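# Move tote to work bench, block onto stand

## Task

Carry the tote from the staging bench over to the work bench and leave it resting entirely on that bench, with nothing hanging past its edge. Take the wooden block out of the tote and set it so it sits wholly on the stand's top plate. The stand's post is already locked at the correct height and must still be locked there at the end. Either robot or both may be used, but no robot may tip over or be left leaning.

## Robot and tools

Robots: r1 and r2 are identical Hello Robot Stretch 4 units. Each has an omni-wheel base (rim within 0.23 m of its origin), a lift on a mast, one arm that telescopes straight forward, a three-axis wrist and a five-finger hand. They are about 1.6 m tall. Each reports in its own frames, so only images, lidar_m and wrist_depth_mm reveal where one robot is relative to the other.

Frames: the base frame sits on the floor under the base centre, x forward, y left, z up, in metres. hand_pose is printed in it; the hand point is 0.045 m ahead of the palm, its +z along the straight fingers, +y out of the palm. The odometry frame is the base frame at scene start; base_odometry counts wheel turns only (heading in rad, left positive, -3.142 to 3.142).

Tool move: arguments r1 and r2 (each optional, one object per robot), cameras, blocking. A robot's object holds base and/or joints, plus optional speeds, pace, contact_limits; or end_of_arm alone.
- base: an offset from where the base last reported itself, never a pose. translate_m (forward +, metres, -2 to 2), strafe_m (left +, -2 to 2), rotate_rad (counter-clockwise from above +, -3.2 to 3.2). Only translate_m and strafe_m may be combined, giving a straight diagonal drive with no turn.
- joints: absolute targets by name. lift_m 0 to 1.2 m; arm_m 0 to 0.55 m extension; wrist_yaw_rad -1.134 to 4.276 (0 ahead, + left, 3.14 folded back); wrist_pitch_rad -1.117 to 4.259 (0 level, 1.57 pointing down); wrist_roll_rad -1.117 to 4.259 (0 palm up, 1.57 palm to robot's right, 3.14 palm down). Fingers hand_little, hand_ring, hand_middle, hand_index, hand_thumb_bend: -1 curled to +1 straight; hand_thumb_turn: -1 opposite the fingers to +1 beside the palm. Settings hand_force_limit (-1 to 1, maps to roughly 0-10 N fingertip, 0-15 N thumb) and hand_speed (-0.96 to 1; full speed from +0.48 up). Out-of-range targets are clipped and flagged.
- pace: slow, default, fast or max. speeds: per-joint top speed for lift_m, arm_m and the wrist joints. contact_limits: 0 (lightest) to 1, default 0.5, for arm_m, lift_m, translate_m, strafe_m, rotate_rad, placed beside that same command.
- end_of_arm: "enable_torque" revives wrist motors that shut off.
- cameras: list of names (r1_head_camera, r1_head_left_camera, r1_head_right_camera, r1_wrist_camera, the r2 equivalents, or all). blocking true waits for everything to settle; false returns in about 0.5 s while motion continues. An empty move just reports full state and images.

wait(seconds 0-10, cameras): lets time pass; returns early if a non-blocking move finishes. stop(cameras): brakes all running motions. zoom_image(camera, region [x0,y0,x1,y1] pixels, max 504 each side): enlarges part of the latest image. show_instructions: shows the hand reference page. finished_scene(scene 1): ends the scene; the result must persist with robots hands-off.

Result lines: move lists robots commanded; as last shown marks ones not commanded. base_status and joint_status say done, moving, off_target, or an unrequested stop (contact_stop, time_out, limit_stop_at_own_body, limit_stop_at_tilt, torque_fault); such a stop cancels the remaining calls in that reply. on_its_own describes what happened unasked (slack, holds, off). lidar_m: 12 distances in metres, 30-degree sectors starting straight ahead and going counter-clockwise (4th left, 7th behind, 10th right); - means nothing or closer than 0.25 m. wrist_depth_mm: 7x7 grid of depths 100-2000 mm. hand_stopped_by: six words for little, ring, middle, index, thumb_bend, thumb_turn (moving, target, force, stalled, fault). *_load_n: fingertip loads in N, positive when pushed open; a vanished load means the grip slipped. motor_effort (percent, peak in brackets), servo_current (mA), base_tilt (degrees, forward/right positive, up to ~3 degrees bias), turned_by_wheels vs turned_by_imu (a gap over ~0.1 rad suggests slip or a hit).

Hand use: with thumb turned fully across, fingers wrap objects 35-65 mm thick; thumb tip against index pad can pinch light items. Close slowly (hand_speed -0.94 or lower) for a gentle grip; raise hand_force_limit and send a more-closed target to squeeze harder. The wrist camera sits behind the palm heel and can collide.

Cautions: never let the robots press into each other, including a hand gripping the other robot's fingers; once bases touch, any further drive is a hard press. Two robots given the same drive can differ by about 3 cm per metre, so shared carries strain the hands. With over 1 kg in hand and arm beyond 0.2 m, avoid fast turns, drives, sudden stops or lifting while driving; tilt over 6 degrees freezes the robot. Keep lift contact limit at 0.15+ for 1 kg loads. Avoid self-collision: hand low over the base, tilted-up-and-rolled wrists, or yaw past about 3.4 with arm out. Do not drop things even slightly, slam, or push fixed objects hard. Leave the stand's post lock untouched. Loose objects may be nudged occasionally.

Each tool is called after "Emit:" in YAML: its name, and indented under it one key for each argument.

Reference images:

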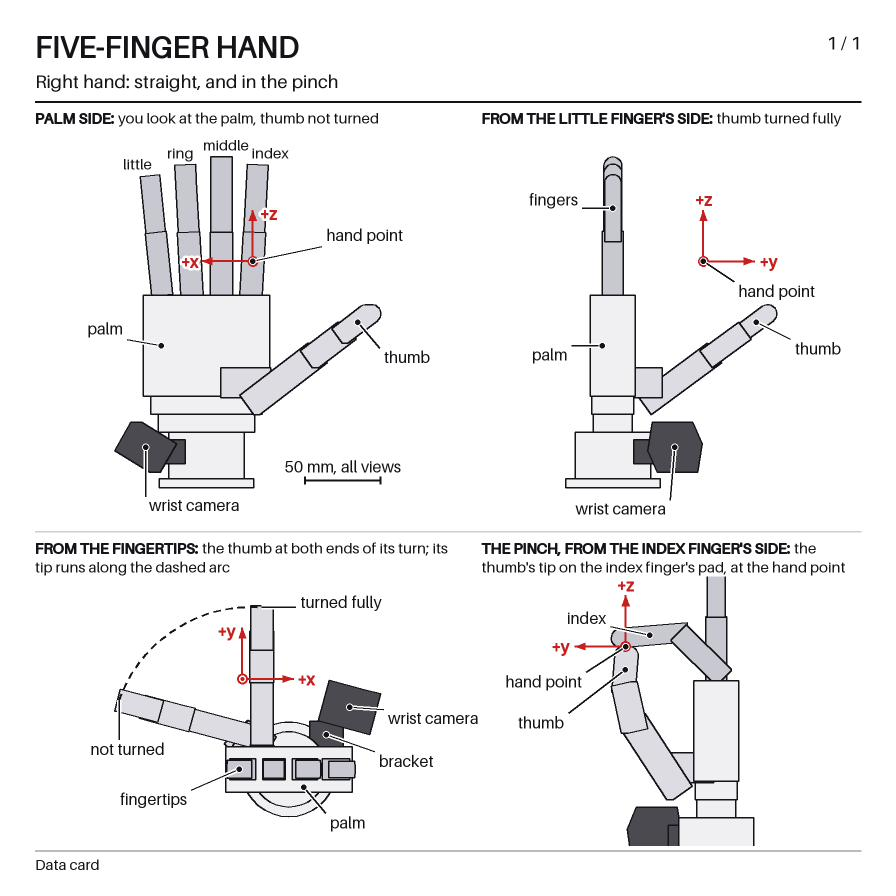

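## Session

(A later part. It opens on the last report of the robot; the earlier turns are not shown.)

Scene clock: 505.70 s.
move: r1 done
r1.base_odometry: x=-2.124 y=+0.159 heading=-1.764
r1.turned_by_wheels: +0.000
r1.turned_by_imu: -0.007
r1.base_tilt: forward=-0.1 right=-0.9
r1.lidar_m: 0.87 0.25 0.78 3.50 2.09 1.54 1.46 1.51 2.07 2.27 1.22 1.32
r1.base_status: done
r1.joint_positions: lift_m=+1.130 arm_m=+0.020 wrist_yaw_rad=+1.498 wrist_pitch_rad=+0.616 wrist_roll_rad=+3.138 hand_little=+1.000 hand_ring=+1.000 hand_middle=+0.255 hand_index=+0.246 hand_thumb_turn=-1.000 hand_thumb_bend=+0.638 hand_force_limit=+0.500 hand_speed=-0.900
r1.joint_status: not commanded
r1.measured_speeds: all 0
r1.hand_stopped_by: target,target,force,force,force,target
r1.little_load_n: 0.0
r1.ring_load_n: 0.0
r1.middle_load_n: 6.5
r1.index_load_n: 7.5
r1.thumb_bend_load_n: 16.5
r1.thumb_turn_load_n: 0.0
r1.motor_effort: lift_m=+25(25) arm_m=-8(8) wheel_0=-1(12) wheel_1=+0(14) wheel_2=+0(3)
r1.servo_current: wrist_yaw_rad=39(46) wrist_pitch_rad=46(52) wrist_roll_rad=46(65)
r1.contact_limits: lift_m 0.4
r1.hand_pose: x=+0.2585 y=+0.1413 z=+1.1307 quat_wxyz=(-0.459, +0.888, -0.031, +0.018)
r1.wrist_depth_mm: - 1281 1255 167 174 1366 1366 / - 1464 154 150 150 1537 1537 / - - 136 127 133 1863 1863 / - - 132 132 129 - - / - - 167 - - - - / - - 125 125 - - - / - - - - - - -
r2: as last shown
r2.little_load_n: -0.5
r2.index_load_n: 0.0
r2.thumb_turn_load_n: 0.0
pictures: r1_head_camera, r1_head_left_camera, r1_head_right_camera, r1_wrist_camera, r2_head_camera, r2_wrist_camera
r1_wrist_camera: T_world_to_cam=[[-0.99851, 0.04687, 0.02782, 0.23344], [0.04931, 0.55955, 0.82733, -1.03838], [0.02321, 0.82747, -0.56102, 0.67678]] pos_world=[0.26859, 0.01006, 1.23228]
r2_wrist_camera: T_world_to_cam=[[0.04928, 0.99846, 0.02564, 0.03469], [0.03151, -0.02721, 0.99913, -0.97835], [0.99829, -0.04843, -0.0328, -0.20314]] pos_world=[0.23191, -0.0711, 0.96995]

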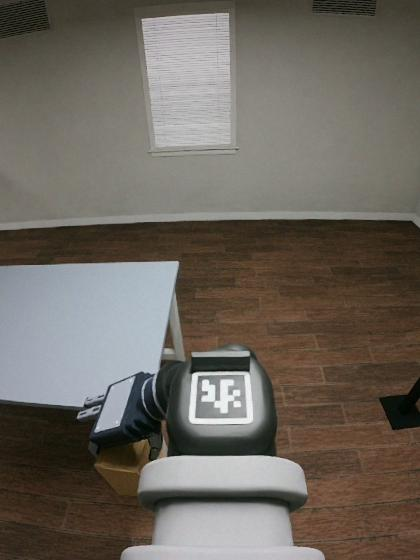

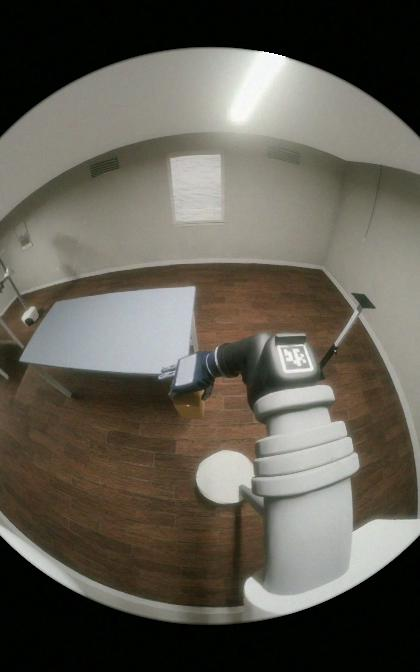

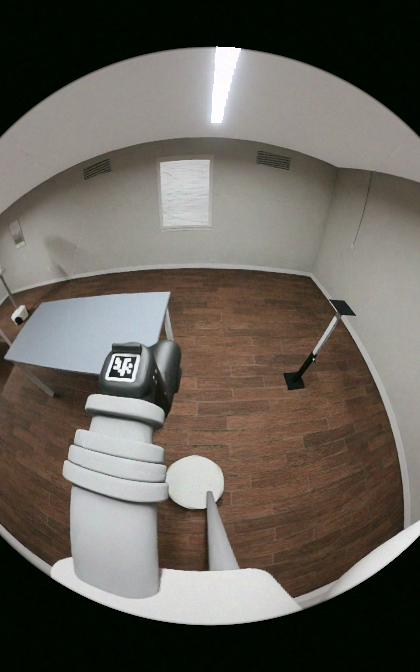

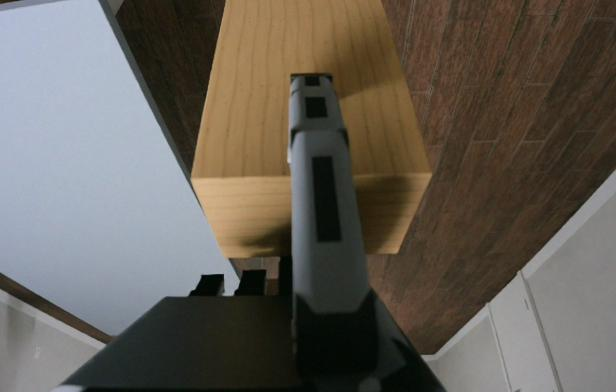

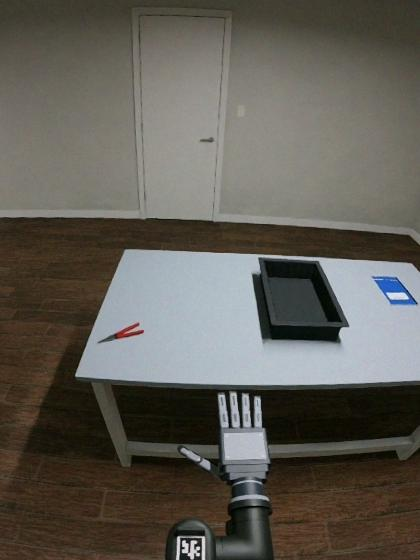

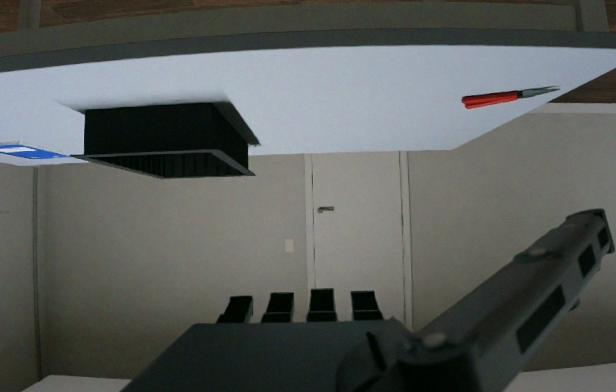

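Emit:
move:
  r1: {"base": {"strafe_m": -1.14}}
  cameras: ["r1_wrist_camera", "r1_head_camera", "r1_head_left_camera", "r1_head_right_camera"]

Scene clock: 516.93 s.
move: r1 done
r1.base_odometry: x=-3.243 y=+0.377 heading=-1.764
r1.turned_by_wheels: +0.000
r1.turned_by_imu: -0.004
r1.base_tilt: forward=-0.1 right=-0.9
r1.lidar_m: 0.80 0.27 1.46 2.08 2.11 1.56 1.47 1.51 1.17 1.13 1.17 1.65
r1.base_status: done
r1.joint_positions: lift_m=+1.130 arm_m=+0.020 wrist_yaw_rad=+1.498 wrist_pitch_rad=+0.616 wrist_roll_rad=+3.138 hand_little=+1.000 hand_ring=+1.000 hand_middle=+0.255 hand_index=+0.246 hand_thumb_turn=-1.000 hand_thumb_bend=+0.638 hand_force_limit=+0.500 hand_speed=-0.900
r1.joint_status: not commanded
r1.measured_speeds: all 0
r1.hand_stopped_by: target,target,force,force,force,target
r1.little_load_n: 0.0
r1.ring_load_n: 0.0
r1.middle_load_n: 7.0
r1.index_load_n: 7.0
r1.thumb_bend_load_n: 16.5
r1.thumb_turn_load_n: 0.0
r1.motor_effort: lift_m=+25(25) arm_m=-8(8) wheel_0=-1(12) wheel_1=-2(13) wheel_2=+1(2)
r1.servo_current: wrist_yaw_rad=33(46) wrist_pitch_rad=46(52) wrist_roll_rad=46(65)
r1.contact_limits: lift_m 0.4
r1.hand_pose: x=+0.2585 y=+0.1413 z=+1.1307 quat_wxyz=(-0.459, +0.888, -0.031, +0.018)
r1.wrist_depth_mm: 1281 1308 1255 167 173 1336 1336 / 1464 1499 154 150 150 1537 1537 / 1708 1756 136 127 133 1808 1808 / - - 138 132 129 - - / - - - - - - - / - 1499 138 125 - - - / - - - - - - -
r2.base_odometry: x=+0.907 y=-1.816 heading=+0.265
r2.turned_by_wheels: +0.000
r2.turned_by_imu: +0.001
r2.base_tilt: forward=+0.2 right=+0.0
r2.lidar_m: 0.65 0.67 2.15 2.66 1.88 1.37 1.31 1.35 1.89 2.64 0.94 0.66
r2.base_status: not commanded
r2.joint_positions: lift_m=+0.850 arm_m=+0.000 wrist_yaw_rad=+0.001 wrist_pitch_rad=+0.005 wrist_roll_rad=+3.137 hand_little=+1.000 hand_ring=+1.000 hand_middle=+1.000 hand_index=+1.000 hand_thumb_turn=+1.000 hand_thumb_bend=+1.000 hand_force_limit=+0.000 hand_speed=-0.800
r2.joint_status: not commanded
r2.measured_speeds: all 0
r2.hand_stopped_by: target,target,target,target,target,target
r2.little_load_n: 0.0
r2.ring_load_n: 0.0
r2.middle_load_n: 0.0
r2.index_load_n: 0.0
r2.thumb_bend_load_n: 0.0
r2.thumb_turn_load_n: 0.0
r2.motor_effort: lift_m=+26(26) arm_m=-2(2) wheel_0=-1(2) wheel_1=+0(1) wheel_2=+0(1)
r2.servo_current: wrist_yaw_rad=33(72) wrist_pitch_rad=52(72) wrist_roll_rad=39(52)
r2.hand_pose: x=+0.3921 y=-0.0565 z=+0.9665 quat_wxyz=(-0.498, +0.503, -0.500, +0.500)
r2.wrist_depth_mm: - - - - - - - / - - - - - - - / - - - - - - - / - - - - - - - / - - - - - - - / - - - 188 - - - / - - 109 108 - - -
pictures: r1_head_camera, r1_head_left_camera, r1_head_right_camera, r1_wrist_camera
r1_wrist_camera: T_world_to_cam=[[-0.99851, 0.04687, 0.02782, 0.23344], [0.04931, 0.55955, 0.82733, -1.03838], [0.02321, 0.82747, -0.56102, 0.67678]] pos_world=[0.26859, 0.01006, 1.23228]

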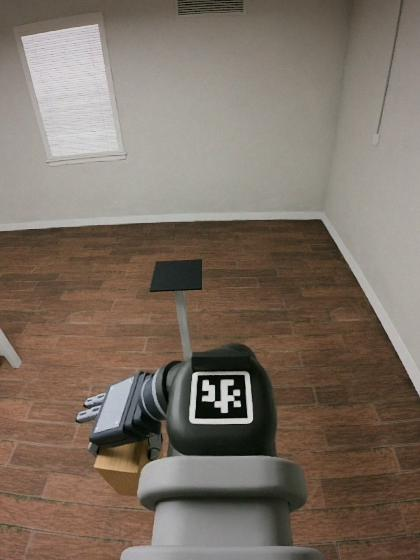

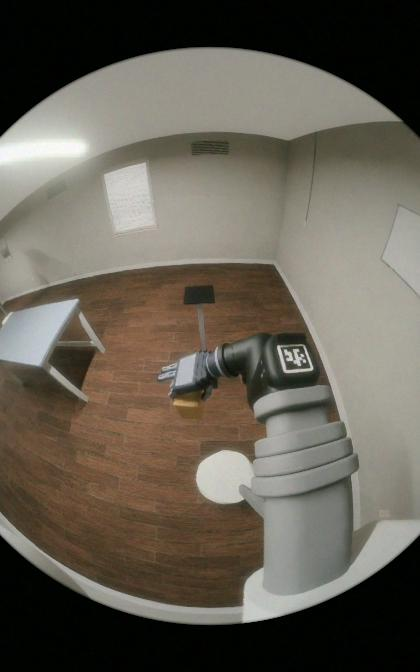

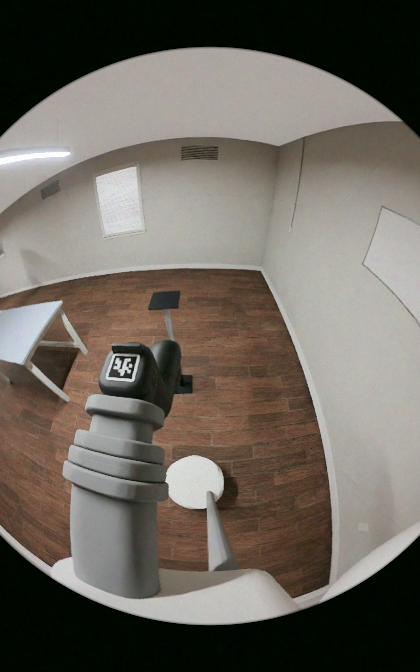

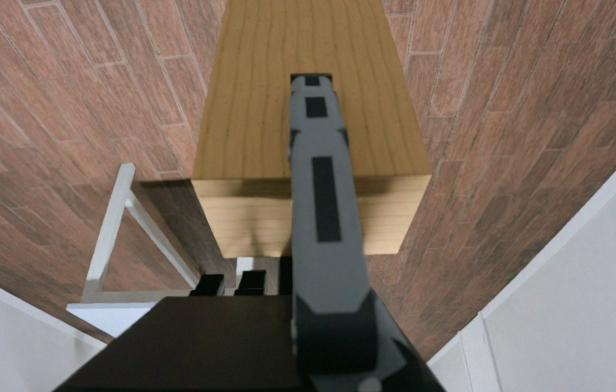

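Emit:
move:
  r1: {"base": {"strafe_m": -0.007, "translate_m": 0.30}, "pace": "slow"}

Emit:
move:
  r1: {"joints": {"arm_m": 0.33}, "speeds": {"arm_m": 0.1}}
  cameras: ["r1_wrist_camera", "r1_head_camera", "r1_head_left_camera", "r1_head_right_camera"]

Emit:
zoom_image:
  camera: "r1_head_left_camera"
  region: [120, 260, 300, 440]

Emit:
zoom_image:
  camera: "r1_head_camera"
  region: [80, 180, 300, 400]

Scene clock: 544.87 s.
move: r1 done
r1.base_odometry: x=-3.307 y=+0.084 heading=-1.764
r1.turned_by_wheels: +0.000
r1.turned_by_imu: +0.002
r1.base_tilt: forward=+0.0 right=-1.0
r1.lidar_m: 0.53 0.25 1.40 1.37 2.56 1.84 1.79 1.64 1.17 1.11 1.18 1.65
r1.base_status: done
r1.joint_positions: lift_m=+1.130 arm_m=+0.020 wrist_yaw_rad=+1.498 wrist_pitch_rad=+0.616 wrist_roll_rad=+3.138 hand_little=+1.000 hand_ring=+1.000 hand_middle=+0.255 hand_index=+0.246 hand_thumb_turn=-1.000 hand_thumb_bend=+0.638 hand_force_limit=+0.500 hand_speed=-0.900
r1.joint_status: not commanded
r1.measured_speeds: all 0
r1.hand_stopped_by: target,target,force,force,force,target
r1.little_load_n: 0.0
r1.ring_load_n: 0.0
r1.middle_load_n: 6.5
r1.index_load_n: 7.0
r1.thumb_bend_load_n: 16.0
r1.thumb_turn_load_n: 0.0
r1.motor_effort: lift_m=+25(25) arm_m=-8(8) wheel_0=+2(9) wheel_1=+1(10) wheel_2=-1(7)
r1.servo_current: wrist_yaw_rad=46(46) wrist_pitch_rad=46(46) wrist_roll_rad=52(59)
r1.contact_limits: lift_m 0.4
r1.hand_pose: x=+0.2585 y=+0.1413 z=+1.1307 quat_wxyz=(-0.459, +0.888, -0.031, +0.018)
r1.wrist_depth_mm: 1281 1308 1255 167 174 1366 1366 / 1430 1499 154 150 150 1537 1576 / 1808 1756 136 127 133 1863 1863 / - - 137 132 129 - - / - - - - - - - / - - 138 124 - - - / - - - - - - -
r2: as last shown
r2.thumb_turn_load_n: -0.5
pictures: none

Scene clock: 548.50 s.
move: r1 done
r1.base_odometry: x=-3.307 y=+0.084 heading=-1.764
r1.turned_by_wheels: +0.000
r1.turned_by_imu: +0.001
r1.base_tilt: forward=-0.1 right=-1.0
r1.lidar_m: 0.49 0.51 1.40 1.38 2.52 1.87 1.77 1.62 1.15 1.12 1.18 1.62
r1.base_status: not commanded
r1.joint_positions: lift_m=+1.130 arm_m=+0.330 wrist_yaw_rad=+1.498 wrist_pitch_rad=+0.616 wrist_roll_rad=+3.138 hand_little=+1.000 hand_ring=+1.000 hand_middle=+0.255 hand_index=+0.246 hand_thumb_turn=-1.000 hand_thumb_bend=+0.638 hand_force_limit=+0.500 hand_speed=-0.900
r1.joint_status: all done
r1.measured_speeds: all 0
r1.hand_stopped_by: target,target,force,force,force,target
r1.little_load_n: 0.0
r1.ring_load_n: 0.0
r1.middle_load_n: 7.0
r1.index_load_n: 7.5
r1.thumb_bend_load_n: 16.0
r1.thumb_turn_load_n: 0.0
r1.motor_effort: lift_m=+25(25) arm_m=+8(10) wheel_0=+2(3) wheel_1=+1(2) wheel_2=-1(1)
r1.servo_current: wrist_yaw_rad=33(39) wrist_pitch_rad=46(52) wrist_roll_rad=46(65)
r1.contact_limits: lift_m 0.4
r1.hand_pose: x=+0.5679 y=+0.1413 z=+1.1307 quat_wxyz=(-0.459, +0.888, -0.031, +0.018)
r1.wrist_depth_mm: 1281 1281 168 168 173 1366 1366 / 1464 1499 154 150 150 1576 1537 / 1756 1756 136 127 133 1808 1863 / - - 138 132 129 - - / - - - - - - - / - - 138 124 - - - / - - - - - - -
r2: as last shown
r2.turned_by_imu: +0.000
r2.thumb_turn_load_n: 0.0
pictures: r1_head_camera, r1_head_left_camera, r1_head_right_camera, r1_wrist_camera
r1_wrist_camera: T_world_to_cam=[[-0.99851, 0.04687, 0.02782, 0.54228], [0.04931, 0.55955, 0.82733, -1.05363], [0.02321, 0.82747, -0.56102, 0.6696]] pos_world=[0.57789, 0.01006, 1.23228]

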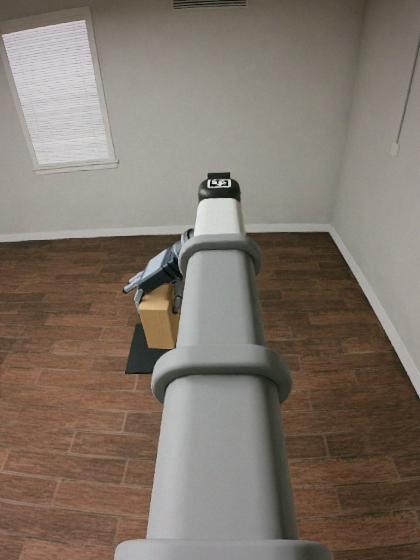

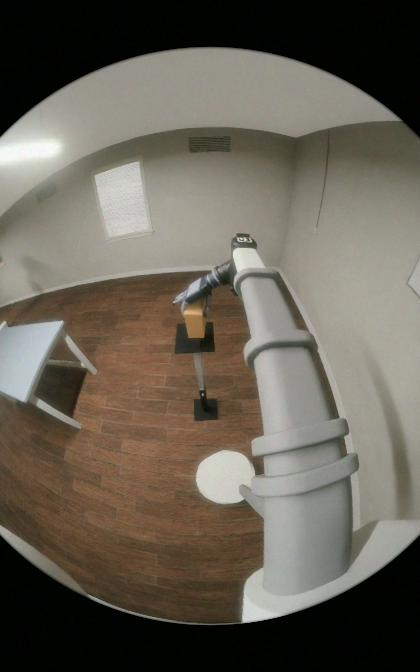

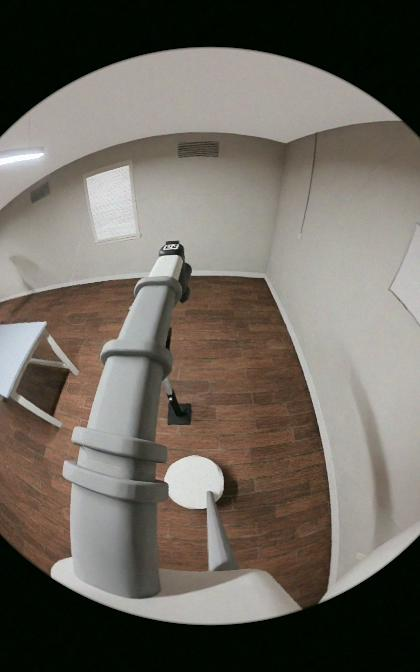

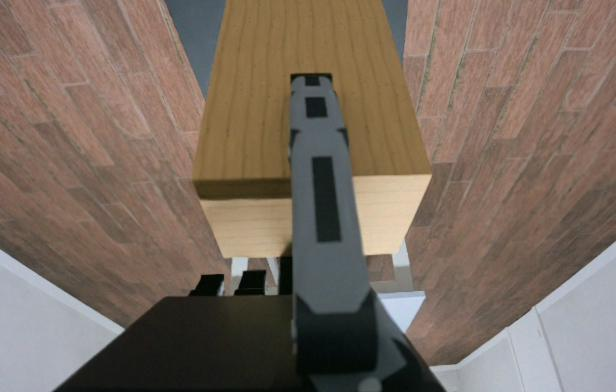

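Scaled by 2.800 from the camera's image (finer frame: 600x960).

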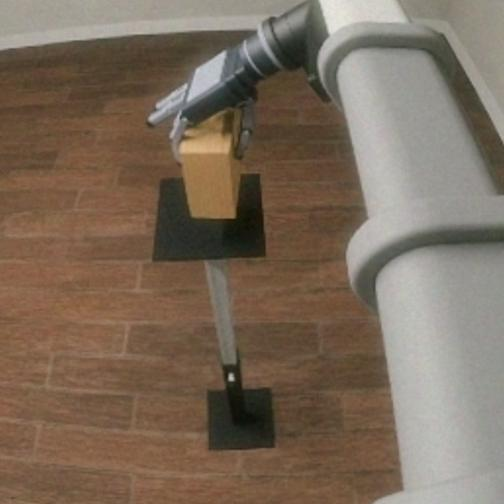

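Scaled by 2.291 from the camera's image (finer frame: 1200x1600).

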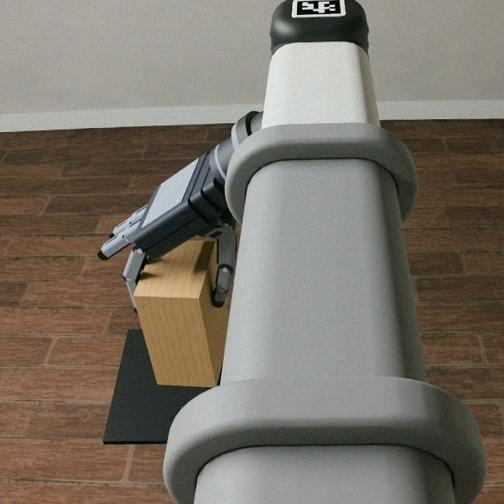

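Emit:
move:
  r1: {"base": {"strafe_m": 0.012}, "joints": {"arm_m": 0.339}, "pace": "slow"}

Emit:
move:
  r1: {"joints": {"lift_m": 1.09}, "speeds": {"lift_m": 0.08}}
  cameras: ["r1_wrist_camera", "r1_head_camera", "r1_head_left_camera"]

Emit:
zoom_image:
  camera: "r1_head_left_camera"
  region: [150, 280, 250, 380]

Emit:
zoom_image:
  camera: "r1_head_camera"
  region: [100, 230, 200, 390]

Scene clock: 563.70 s.
move: r1 done
r1.base_odometry: x=-3.296 y=+0.082 heading=-1.764
r1.turned_by_wheels: +0.000
r1.turned_by_imu: +0.002
r1.base_tilt: forward=+0.1 right=-0.9
r1.lidar_m: 0.49 0.52 1.39 1.37 2.54 1.87 1.78 1.64 1.19 1.13 1.19 1.65
r1.base_status: done
r1.joint_positions: lift_m=+1.130 arm_m=+0.339 wrist_yaw_rad=+1.498 wrist_pitch_rad=+0.616 wrist_roll_rad=+3.138 hand_little=+1.000 hand_ring=+1.000 hand_middle=+0.255 hand_index=+0.246 hand_thumb_turn=-1.000 hand_thumb_bend=+0.638 hand_force_limit=+0.500 hand_speed=-0.900
r1.joint_status: all done
r1.measured_speeds: all 0
r1.hand_stopped_by: target,target,force,force,force,target
r1.little_load_n: 0.0
r1.ring_load_n: 0.0
r1.middle_load_n: 7.0
r1.index_load_n: 7.0
r1.thumb_bend_load_n: 16.0
r1.thumb_turn_load_n: 0.0
r1.motor_effort: lift_m=+25(25) arm_m=+8(9) wheel_0=-2(10) wheel_1=+2(11) wheel_2=+0(2)
r1.servo_current: wrist_yaw_rad=39(46) wrist_pitch_rad=39(46) wrist_roll_rad=46(65)
r1.contact_limits: lift_m 0.4
r1.hand_pose: x=+0.5768 y=+0.1413 z=+1.1307 quat_wxyz=(-0.459, +0.888, -0.031, +0.018)
r1.wrist_depth_mm: 1281 1308 173 168 168 1366 1366 / 1464 1499 154 150 150 1537 1537 / 1756 1808 136 127 133 1863 1863 / - - 138 132 129 - - / - - - - - - - / - - 138 124 - - - / - - - - - - -
r2: as last shown
pictures: none

Scene clock: 564.77 s.
move: r1 done
r1.base_odometry: x=-3.296 y=+0.082 heading=-1.764
r1.turned_by_wheels: +0.000
r1.turned_by_imu: +0.000
r1.base_tilt: forward=+0.0 right=-0.9
r1.lidar_m: 0.50 0.55 1.36 1.36 2.53 1.87 1.76 1.65 1.17 1.14 1.18 1.64
r1.base_status: not commanded
r1.joint_positions: lift_m=+1.090 arm_m=+0.339 wrist_yaw_rad=+1.498 wrist_pitch_rad=+0.616 wrist_roll_rad=+3.138 hand_little=+1.000 hand_ring=+1.000 hand_middle=+0.255 hand_index=+0.246 hand_thumb_turn=-1.000 hand_thumb_bend=+0.638 hand_force_limit=+0.500 hand_speed=-0.900
r1.joint_status: all done
r1.measured_speeds: all 0
r1.hand_stopped_by: target,target,force,force,force,target
r1.little_load_n: 0.0
r1.ring_load_n: 0.0
r1.middle_load_n: 7.0
r1.index_load_n: 7.5
r1.thumb_bend_load_n: 16.0
r1.thumb_turn_load_n: 0.0
r1.motor_effort: lift_m=+20(24) arm_m=+9(9) wheel_0=-2(3) wheel_1=+2(2) wheel_2=+0(0)
r1.servo_current: wrist_yaw_rad=39(46) wrist_pitch_rad=39(46) wrist_roll_rad=59(59)
r1.hand_pose: x=+0.5768 y=+0.1413 z=+1.0912 quat_wxyz=(-0.459, +0.888, -0.031, +0.018)
r1.wrist_depth_mm: 1229 1255 168 167 168 1308 1308 / 1366 1464 150 150 150 1499 1464 / 1661 1708 136 127 133 1808 1808 / - - 138 132 129 - - / - - - - - - - / - - 138 125 - - - / - - - - - - -
r2: as last shown
r2.thumb_turn_load_n: -0.5
pictures: r1_head_camera, r1_head_left_camera, r1_wrist_camera
r1_wrist_camera: T_world_to_cam=[[-0.99851, 0.04687, 0.02782, 0.55236], [0.04931, 0.55955, 0.82733, -1.02139], [0.02321, 0.82747, -0.56102, 0.64723]] pos_world=[0.58689, 0.01006, 1.19278]

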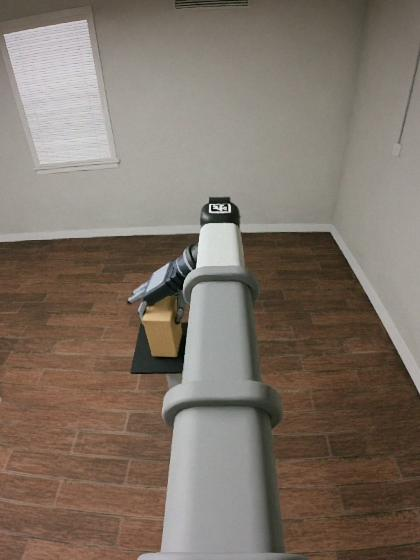

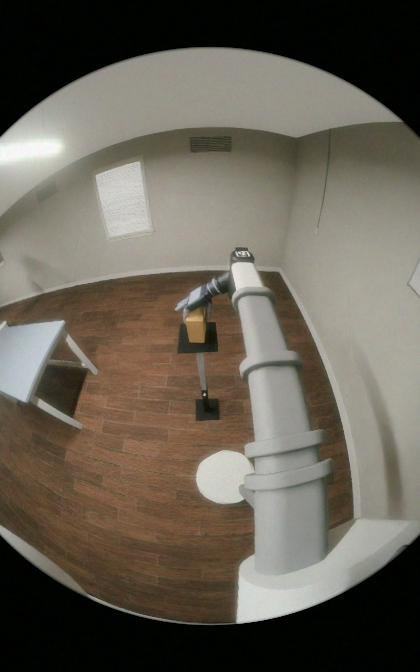

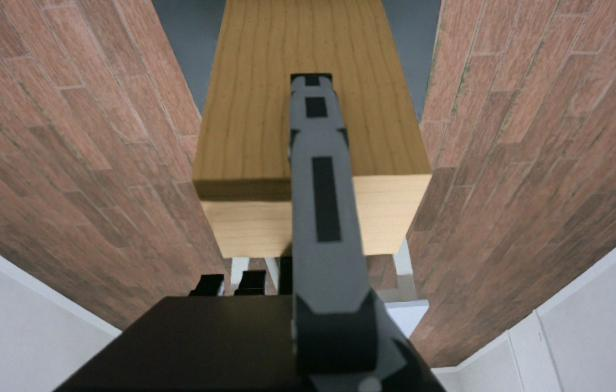

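Scaled by 5.040 from the camera's image (finer frame: 600x960).

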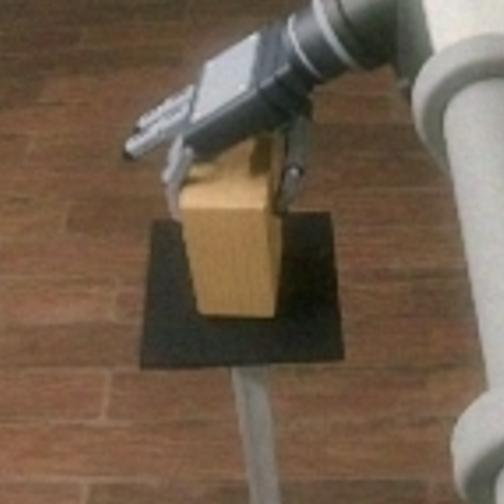

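Scaled by 3.150 from the camera's image (finer frame: 1200x1600).

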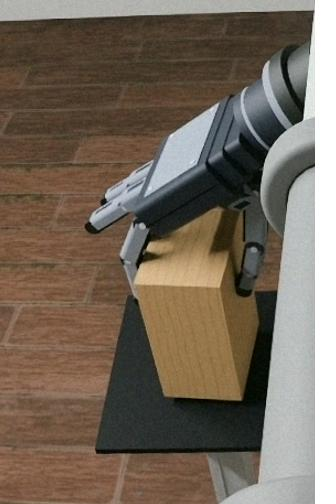

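Emit:
move:
  r1: {"joints": {"arm_m": 0.345, "lift_m": 1.078}, "speeds": {"lift_m": 0.05}}
  cameras: ["r1_head_camera", "r1_head_left_camera"]

Emit:
zoom_image:
  camera: "r1_head_camera"
  region: [110, 260, 190, 390]

Scene clock: 570.43 s.
move: r1 done
r1.base_odometry: x=-3.296 y=+0.082 heading=-1.764
r1.turned_by_wheels: +0.000
r1.turned_by_imu: +0.000
r1.base_tilt: forward=+0.0 right=-0.8
r1.lidar_m: 0.51 0.56 1.40 1.35 2.52 1.87 1.76 1.63 1.20 1.13 1.19 1.64
r1.base_status: not commanded
r1.joint_positions: lift_m=+1.079 arm_m=+0.345 wrist_yaw_rad=+1.498 wrist_pitch_rad=+0.612 wrist_roll_rad=+3.138 hand_little=+1.000 hand_ring=+1.000 hand_middle=+0.255 hand_index=+0.246 hand_thumb_turn=-1.000 hand_thumb_bend=+0.639 hand_force_limit=+0.500 hand_speed=-0.900
r1.joint_status: all done
r1.measured_speeds: all 0
r1.hand_stopped_by: target,target,force,force,force,target
r1.little_load_n: 0.0
r1.ring_load_n: 0.0
r1.middle_load_n: 8.0
r1.index_load_n: 7.5
r1.thumb_bend_load_n: 14.5
r1.thumb_turn_load_n: -1.0
r1.motor_effort: lift_m=+15(20) arm_m=+8(9) wheel_0=-2(2) wheel_1=+2(2) wheel_2=+0(0)
r1.servo_current: wrist_yaw_rad=39(46) wrist_pitch_rad=39(46) wrist_roll_rad=46(65)
r1.hand_pose: x=+0.5829 y=+0.1421 z=+1.0802 quat_wxyz=(-0.461, +0.887, -0.031, +0.018)
r1.wrist_depth_mm: 1229 1255 168 168 168 1308 1336 / 1397 1430 150 150 151 1499 1499 / 1661 1661 136 128 133 1808 1808 / - - 137 132 129 - - / - - - - - - - / - - 138 124 - - - / - - - - - - -
r2: as last shown
r2.thumb_turn_load_n: 0.0

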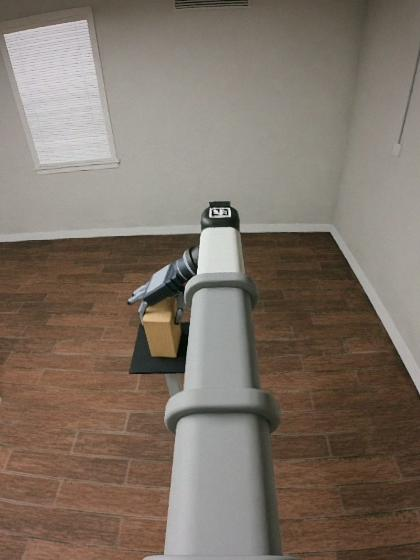

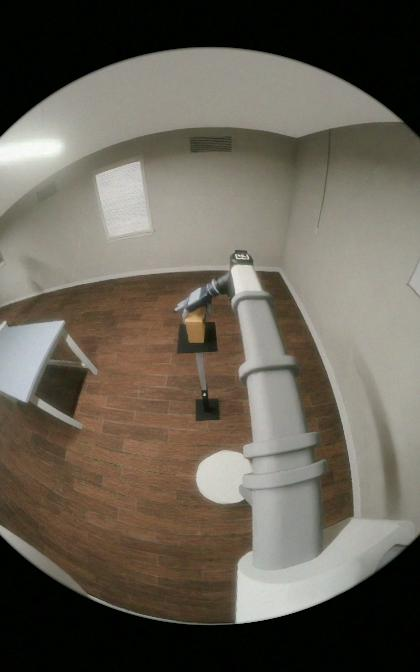

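Scaled by 3.877 from the camera's image (finer frame: 1200x1600).

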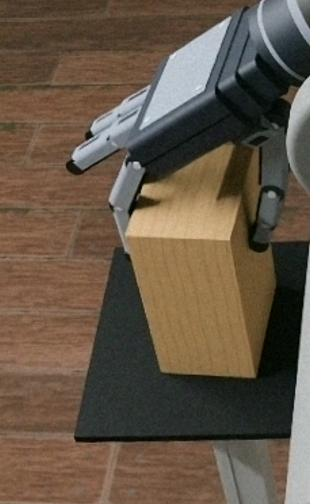

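Emit:
move:
  r1: {"joints": {"lift_m": 1.0805}, "speeds": {"lift_m": 0.02}}

Emit:
move:
  r1: {"joints": {"hand_speed": -0.85, "hand_thumb_bend": 0.8, "hand_index": 0.5, "hand_middle": 0.5}}
  cameras: ["r1_head_camera", "r1_head_left_camera"]

Emit:
zoom_image:
  camera: "r1_head_camera"
  region: [110, 260, 190, 390]

Scene clock: 574.40 s.
move: r1 done
r1.base_odometry: x=-3.296 y=+0.082 heading=-1.764
r1.turned_by_wheels: +0.000
r1.turned_by_imu: +0.000
r1.base_tilt: forward=+0.0 right=-0.9
r1.lidar_m: 0.52 0.56 1.39 1.37 2.53 1.85 1.74 1.66 1.18 1.14 1.20 1.64
r1.base_status: not commanded
r1.joint_positions: lift_m=+1.080 arm_m=+0.345 wrist_yaw_rad=+1.498 wrist_pitch_rad=+0.612 wrist_roll_rad=+3.138 hand_little=+1.000 hand_ring=+1.000 hand_middle=+0.255 hand_index=+0.246 hand_thumb_turn=-1.000 hand_thumb_bend=+0.639 hand_force_limit=+0.500 hand_speed=-0.900
r1.joint_status: all done
r1.measured_speeds: all 0
r1.hand_stopped_by: target,target,force,force,force,target
r1.little_load_n: 0.0
r1.ring_load_n: 0.0
r1.middle_load_n: 7.5
r1.index_load_n: 7.5
r1.thumb_bend_load_n: 16.0
r1.thumb_turn_load_n: -0.5
r1.motor_effort: lift_m=+23(23) arm_m=+8(8) wheel_0=-2(2) wheel_1=+2(2) wheel_2=+0(0)
r1.servo_current: wrist_yaw_rad=33(39) wrist_pitch_rad=33(39) wrist_roll_rad=52(59)
r1.hand_pose: x=+0.5829 y=+0.1421 z=+1.0820 quat_wxyz=(-0.461, +0.887, -0.031, +0.018)
r1.wrist_depth_mm: 1229 1281 169 167 168 1308 1308 / 1397 1430 151 150 150 1499 1499 / 1618 1708 136 127 133 1808 1808 / - - 137 132 129 - - / - - - - - - - / - - 138 125 - - - / - - - - - - -
r2: as last shown
pictures: none

Scene clock: 575.67 s.
move: r1 done
r1.base_odometry: x=-3.296 y=+0.082 heading=-1.764
r1.turned_by_wheels: +0.000
r1.turned_by_imu: +0.000
r1.base_tilt: forward=+0.1 right=-0.8
r1.lidar_m: 0.49 0.55 1.37 1.36 2.51 1.86 1.76 1.63 1.19 1.12 1.18 1.63
r1.base_status: not commanded
r1.joint_positions: lift_m=+1.080 arm_m=+0.345 wrist_yaw_rad=+1.498 wrist_pitch_rad=+0.612 wrist_roll_rad=+3.138 hand_little=+1.000 hand_ring=+1.000 hand_middle=+0.500 hand_index=+0.500 hand_thumb_turn=-1.000 hand_thumb_bend=+0.800 hand_force_limit=+0.500 hand_speed=-0.850
r1.joint_status: all done
r1.measured_speeds: all 0
r1.hand_stopped_by: target,target,target,target,target,target
r1.little_load_n: 0.0
r1.ring_load_n: -0.5
r1.middle_load_n: 0.0
r1.index_load_n: 0.0
r1.thumb_bend_load_n: 0.0
r1.thumb_turn_load_n: 0.0
r1.motor_effort: lift_m=+23(24) arm_m=+8(9) wheel_0=-2(3) wheel_1=+2(2) wheel_2=+0(0)
r1.servo_current: wrist_yaw_rad=39(46) wrist_pitch_rad=39(39) wrist_roll_rad=52(65)
r1.hand_pose: x=+0.5829 y=+0.1421 z=+1.0820 quat_wxyz=(-0.461, +0.887, -0.031, +0.018)
r1.wrist_depth_mm: 1255 1229 176 170 176 1308 1308 / 1397 1430 156 132 152 1499 1464 / 1661 1708 138 - 135 1756 1808 / - - 135 131 128 - - / - - - - - - - / - - 138 124 - - - / - - - - - - -
r2: as last shown
r2.thumb_turn_load_n: -0.5

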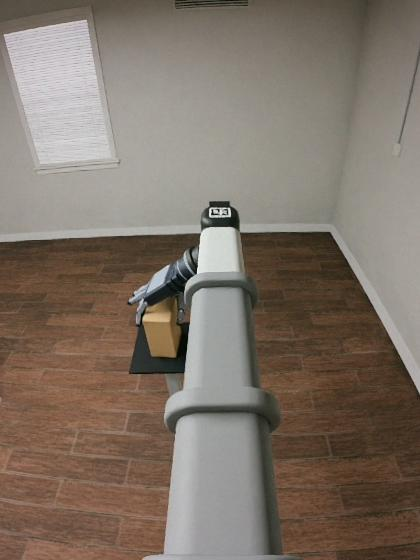

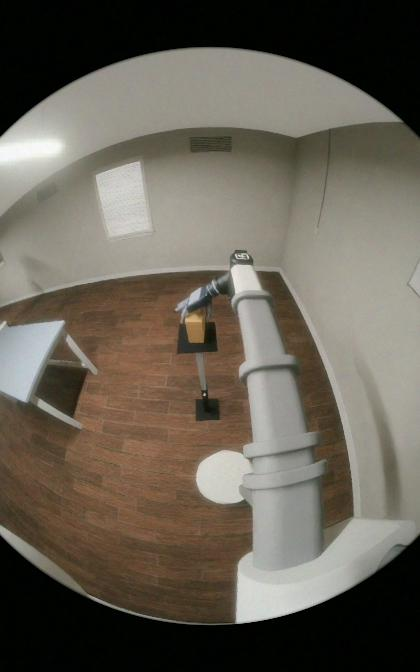

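Scaled by 3.877 from the camera's image (finer frame: 1200x1600).

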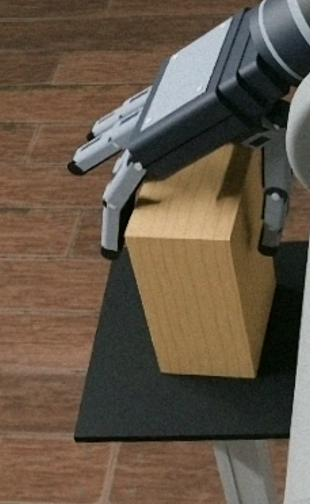

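Emit:
move:
  r1: {"joints": {"hand_speed": -0.5, "hand_thumb_bend": 1, "hand_index": 1, "hand_middle": 1}}

Emit:
move:
  r1: {"joints": {"lift_m": 1.17}, "speeds": {"lift_m": 0.06}}
  cameras: ["r1_head_camera", "r1_wrist_camera"]

Emit:
zoom_image:
  camera: "r1_head_camera"
  region: [90, 200, 210, 400]

Scene clock: 579.87 s.
move: r1 done
r1.base_odometry: x=-3.296 y=+0.082 heading=-1.764
r1.turned_by_wheels: +0.000
r1.turned_by_imu: +0.000
r1.base_tilt: forward=+0.1 right=-0.9
r1.lidar_m: 0.51 0.55 1.39 1.37 2.52 1.88 1.75 1.63 1.18 1.13 1.19 1.64
r1.base_status: not commanded
r1.joint_positions: lift_m=+1.080 arm_m=+0.345 wrist_yaw_rad=+1.498 wrist_pitch_rad=+0.612 wrist_roll_rad=+3.138 hand_little=+1.000 hand_ring=+1.000 hand_middle=+1.000 hand_index=+1.000 hand_thumb_turn=-1.000 hand_thumb_bend=+1.000 hand_force_limit=+0.500 hand_speed=-0.500
r1.joint_status: all done
r1.measured_speeds: all 0
r1.hand_stopped_by: target,target,target,target,target,target
r1.little_load_n: 0.0
r1.ring_load_n: 0.0
r1.middle_load_n: 0.0
r1.index_load_n: 0.0
r1.thumb_bend_load_n: 0.0
r1.thumb_turn_load_n: 0.5
r1.motor_effort: lift_m=+23(23) arm_m=+8(9) wheel_0=-2(3) wheel_1=+2(2) wheel_2=+0(0)
r1.servo_current: wrist_yaw_rad=39(46) wrist_pitch_rad=33(39) wrist_roll_rad=46(59)
r1.hand_pose: x=+0.5829 y=+0.1421 z=+1.0820 quat_wxyz=(-0.461, +0.887, -0.031, +0.018)
r1.wrist_depth_mm: 1229 1255 175 175 175 1308 1308 / 1397 1397 156 116 152 1499 1499 / 1618 1661 138 - 135 1756 1808 / 1983 - 136 131 128 - - / - - - - - - - / - - 138 124 - - - / - - - - - - -
r2.base_odometry: x=+0.907 y=-1.816 heading=+0.265
r2.turned_by_wheels: +0.000
r2.turned_by_imu: +0.000
r2.base_tilt: forward=+0.3 right=+0.3
r2.lidar_m: 0.62 0.66 2.14 2.68 1.87 1.38 1.32 1.38 1.90 2.64 0.94 0.67
r2.base_status: not commanded
r2.joint_positions: lift_m=+0.850 arm_m=+0.000 wrist_yaw_rad=+0.001 wrist_pitch_rad=+0.005 wrist_roll_rad=+3.137 hand_little=+1.000 hand_ring=+1.000 hand_middle=+1.000 hand_index=+1.000 hand_thumb_turn=+1.000 hand_thumb_bend=+1.000 hand_force_limit=+0.000 hand_speed=-0.800
r2.joint_status: not commanded
r2.measured_speeds: all 0
r2.hand_stopped_by: target,target,target,target,target,target
r2.little_load_n: 0.0
r2.ring_load_n: 0.0
r2.middle_load_n: 0.0
r2.index_load_n: 0.0
r2.thumb_bend_load_n: 0.0
r2.thumb_turn_load_n: -0.5
r2.motor_effort: lift_m=+26(26) arm_m=-2(2) wheel_0=-1(1) wheel_1=-1(1) wheel_2=+1(1)
r2.servo_current: wrist_yaw_rad=52(59) wrist_pitch_rad=52(65) wrist_roll_rad=39(52)
r2.hand_pose: x=+0.3921 y=-0.0565 z=+0.9665 quat_wxyz=(-0.498, +0.503, -0.500, +0.500)
r2.wrist_depth_mm: - - - - - - - / - - - - - - - / - - - - - - - / - - - - - - - / - - - - - - - / - - - 187 - - - / - - 108 108 - - -
pictures: none

Scene clock: 581.83 s.
move: r1 done
r1.base_odometry: x=-3.296 y=+0.082 heading=-1.764
r1.turned_by_wheels: +0.000
r1.turned_by_imu: +0.000
r1.base_tilt: forward=+0.1 right=-0.9
r1.lidar_m: 0.50 0.53 1.41 1.39 2.53 1.88 1.78 1.62 1.19 1.14 1.18 1.65
r1.base_status: not commanded
r1.joint_positions: lift_m=+1.170 arm_m=+0.345 wrist_yaw_rad=+1.498 wrist_pitch_rad=+0.612 wrist_roll_rad=+3.138 hand_little=+1.000 hand_ring=+1.000 hand_middle=+1.000 hand_index=+1.000 hand_thumb_turn=-1.000 hand_thumb_bend=+1.000 hand_force_limit=+0.500 hand_speed=-0.500
r1.joint_status: all done
r1.measured_speeds: all 0
r1.hand_stopped_by: target,target,target,target,target,target
r1.little_load_n: 0.0
r1.ring_load_n: 0.0
r1.middle_load_n: 0.0
r1.index_load_n: -0.5
r1.thumb_bend_load_n: 0.0
r1.thumb_turn_load_n: 0.0
r1.motor_effort: lift_m=+24(26) arm_m=+8(9) wheel_0=-2(3) wheel_1=+2(2) wheel_2=+0(0)
r1.servo_current: wrist_yaw_rad=33(46) wrist_pitch_rad=33(39) wrist_roll_rad=52(59)
r1.hand_pose: x=+0.5829 y=+0.1421 z=+1.1715 quat_wxyz=(-0.461, +0.887, -0.031, +0.018)
r1.wrist_depth_mm: 1336 1336 1308 179 182 1397 1430 / 1499 1537 1464 116 1618 1576 1618 / 1808 1808 1863 1863 - 1921 1983 / - - - - - - - / - - - - - - - / - - 138 125 - - - / - - - - - - -
r2: as last shown
r2.thumb_turn_load_n: 0.0
r1_wrist_camera: T_world_to_cam=[[-0.99852, 0.04674, 0.02767, 0.55632], [0.04901, 0.55578, 0.82988, -1.09081], [0.02341, 0.83001, -0.55725, 0.68662]] pos_world=[0.59288, 0.01035, 1.27247]

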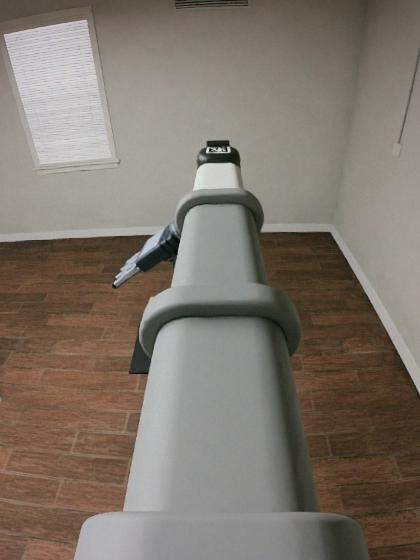

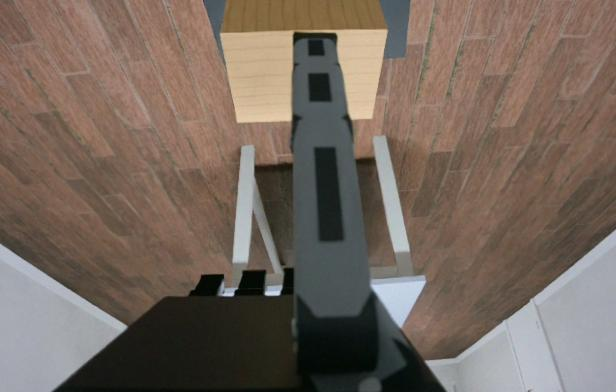

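Scaled by 2.520 from the camera's image (finer frame: 1200x1600).

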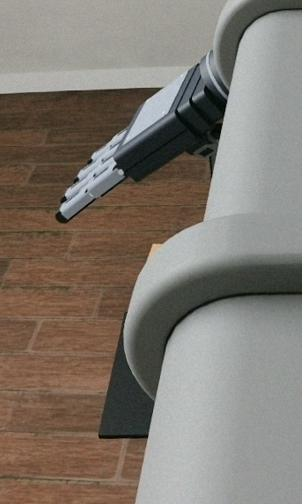

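Emit:
move:
  r1: {"joints": {"arm_m": 0.02}, "speeds": {"arm_m": 0.2}}

Emit:
move:
  r1: {"base": {"translate_m": -0.3}}
  cameras: ["r1_head_camera", "r1_head_left_camera"]

Emit:
zoom_image:
  camera: "r1_head_camera"
  region: [110, 200, 240, 330]

Scene clock: 586.97 s.
move: r1 done
r1.base_odometry: x=-3.296 y=+0.082 heading=-1.764
r1.turned_by_wheels: +0.000
r1.turned_by_imu: +0.001
r1.base_tilt: forward=+0.0 right=-0.9
r1.lidar_m: 0.52 0.58 1.41 1.39 2.54 1.86 1.79 1.64 1.18 1.13 1.20 1.66
r1.base_status: not commanded
r1.joint_positions: lift_m=+1.170 arm_m=+0.020 wrist_yaw_rad=+1.498 wrist_pitch_rad=+0.612 wrist_roll_rad=+3.138 hand_little=+1.000 hand_ring=+1.000 hand_middle=+1.000 hand_index=+1.000 hand_thumb_turn=-1.000 hand_thumb_bend=+1.000 hand_force_limit=+0.500 hand_speed=-0.500
r1.joint_status: all done
r1.measured_speeds: all 0
r1.hand_stopped_by: target,target,target,target,target,target
r1.little_load_n: 0.0
r1.ring_load_n: 0.0
r1.middle_load_n: 0.0
r1.index_load_n: 0.0
r1.thumb_bend_load_n: 0.0
r1.thumb_turn_load_n: 0.0
r1.motor_effort: lift_m=+24(24) arm_m=-8(10) wheel_0=-2(3) wheel_1=+2(2) wheel_2=+0(0)
r1.servo_current: wrist_yaw_rad=33(46) wrist_pitch_rad=33(46) wrist_roll_rad=52(59)
r1.hand_pose: x=+0.2586 y=+0.1421 z=+1.1715 quat_wxyz=(-0.461, +0.887, -0.031, +0.018)
r1.wrist_depth_mm: 1336 1366 1366 1366 1366 1430 1430 / 1537 1537 1576 1464 1618 1618 1618 / 1756 1808 1863 1863 - 1983 1921 / - - - - - - - / - - - - - - - / - - 125 124 - - - / - - - - - - -
r2: as last shown
r2.turned_by_imu: +0.001
r2.thumb_turn_load_n: -0.5
pictures: none

Scene clock: 589.47 s.
move: r1 done
r1.base_odometry: x=-3.238 y=+0.376 heading=-1.764
r1.turned_by_wheels: +0.000
r1.turned_by_imu: -0.001
r1.base_tilt: forward=+0.0 right=-0.9
r1.lidar_m: 0.79 3.39 1.45 2.06 2.09 1.52 1.48 1.52 1.18 1.14 1.17 1.65
r1.base_status: done
r1.joint_positions: lift_m=+1.170 arm_m=+0.020 wrist_yaw_rad=+1.498 wrist_pitch_rad=+0.612 wrist_roll_rad=+3.138 hand_little=+1.000 hand_ring=+1.000 hand_middle=+1.000 hand_index=+1.000 hand_thumb_turn=-1.000 hand_thumb_bend=+1.000 hand_force_limit=+0.500 hand_speed=-0.500
r1.joint_status: not commanded
r1.measured_speeds: all 0
r1.hand_stopped_by: target,target,target,target,target,target
r1.little_load_n: 0.0
r1.ring_load_n: 0.0
r1.middle_load_n: 0.0
r1.index_load_n: 0.0
r1.thumb_bend_load_n: 0.0
r1.thumb_turn_load_n: 0.0
r1.motor_effort: lift_m=+24(24) arm_m=-8(8) wheel_0=-2(11) wheel_1=-1(9) wheel_2=-1(10)
r1.servo_current: wrist_yaw_rad=39(46) wrist_pitch_rad=33(46) wrist_roll_rad=52(59)
r1.hand_pose: x=+0.2586 y=+0.1421 z=+1.1715 quat_wxyz=(-0.461, +0.887, -0.031, +0.018)
r1.wrist_depth_mm: 1336 1336 1397 1366 1366 1430 1397 / 1537 1537 1576 1464 1576 1576 1618 / 1756 1863 1808 1863 - 1921 1921 / - - - - - - - / - - - - - - - / - 1464 125 125 - - - / - - - - - - -
r2: as last shown
r2.turned_by_imu: +0.000

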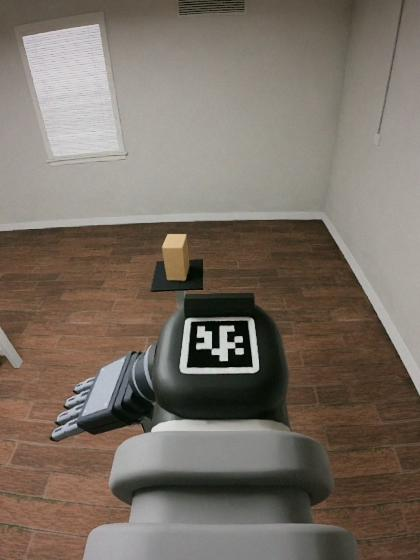

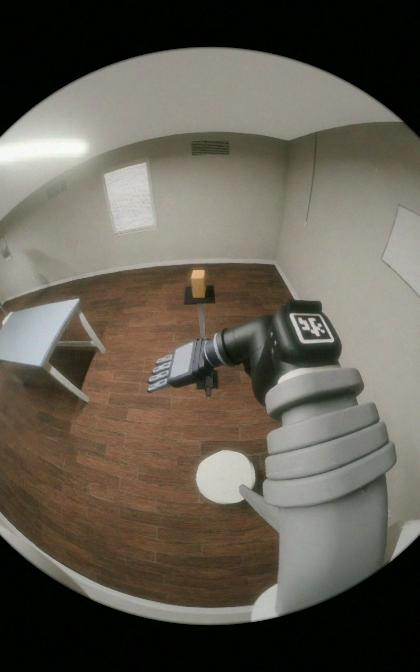

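Scaled by 3.877 from the camera's image (finer frame: 1200x1600).

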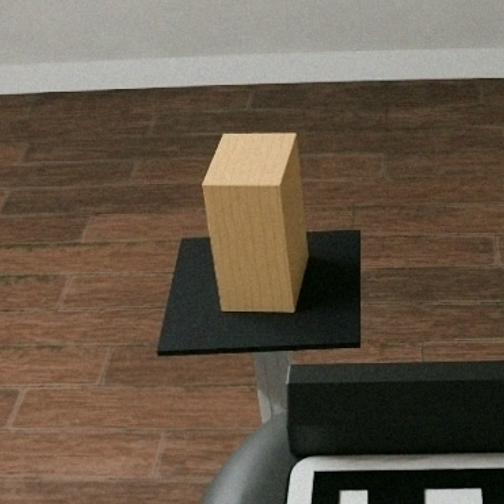

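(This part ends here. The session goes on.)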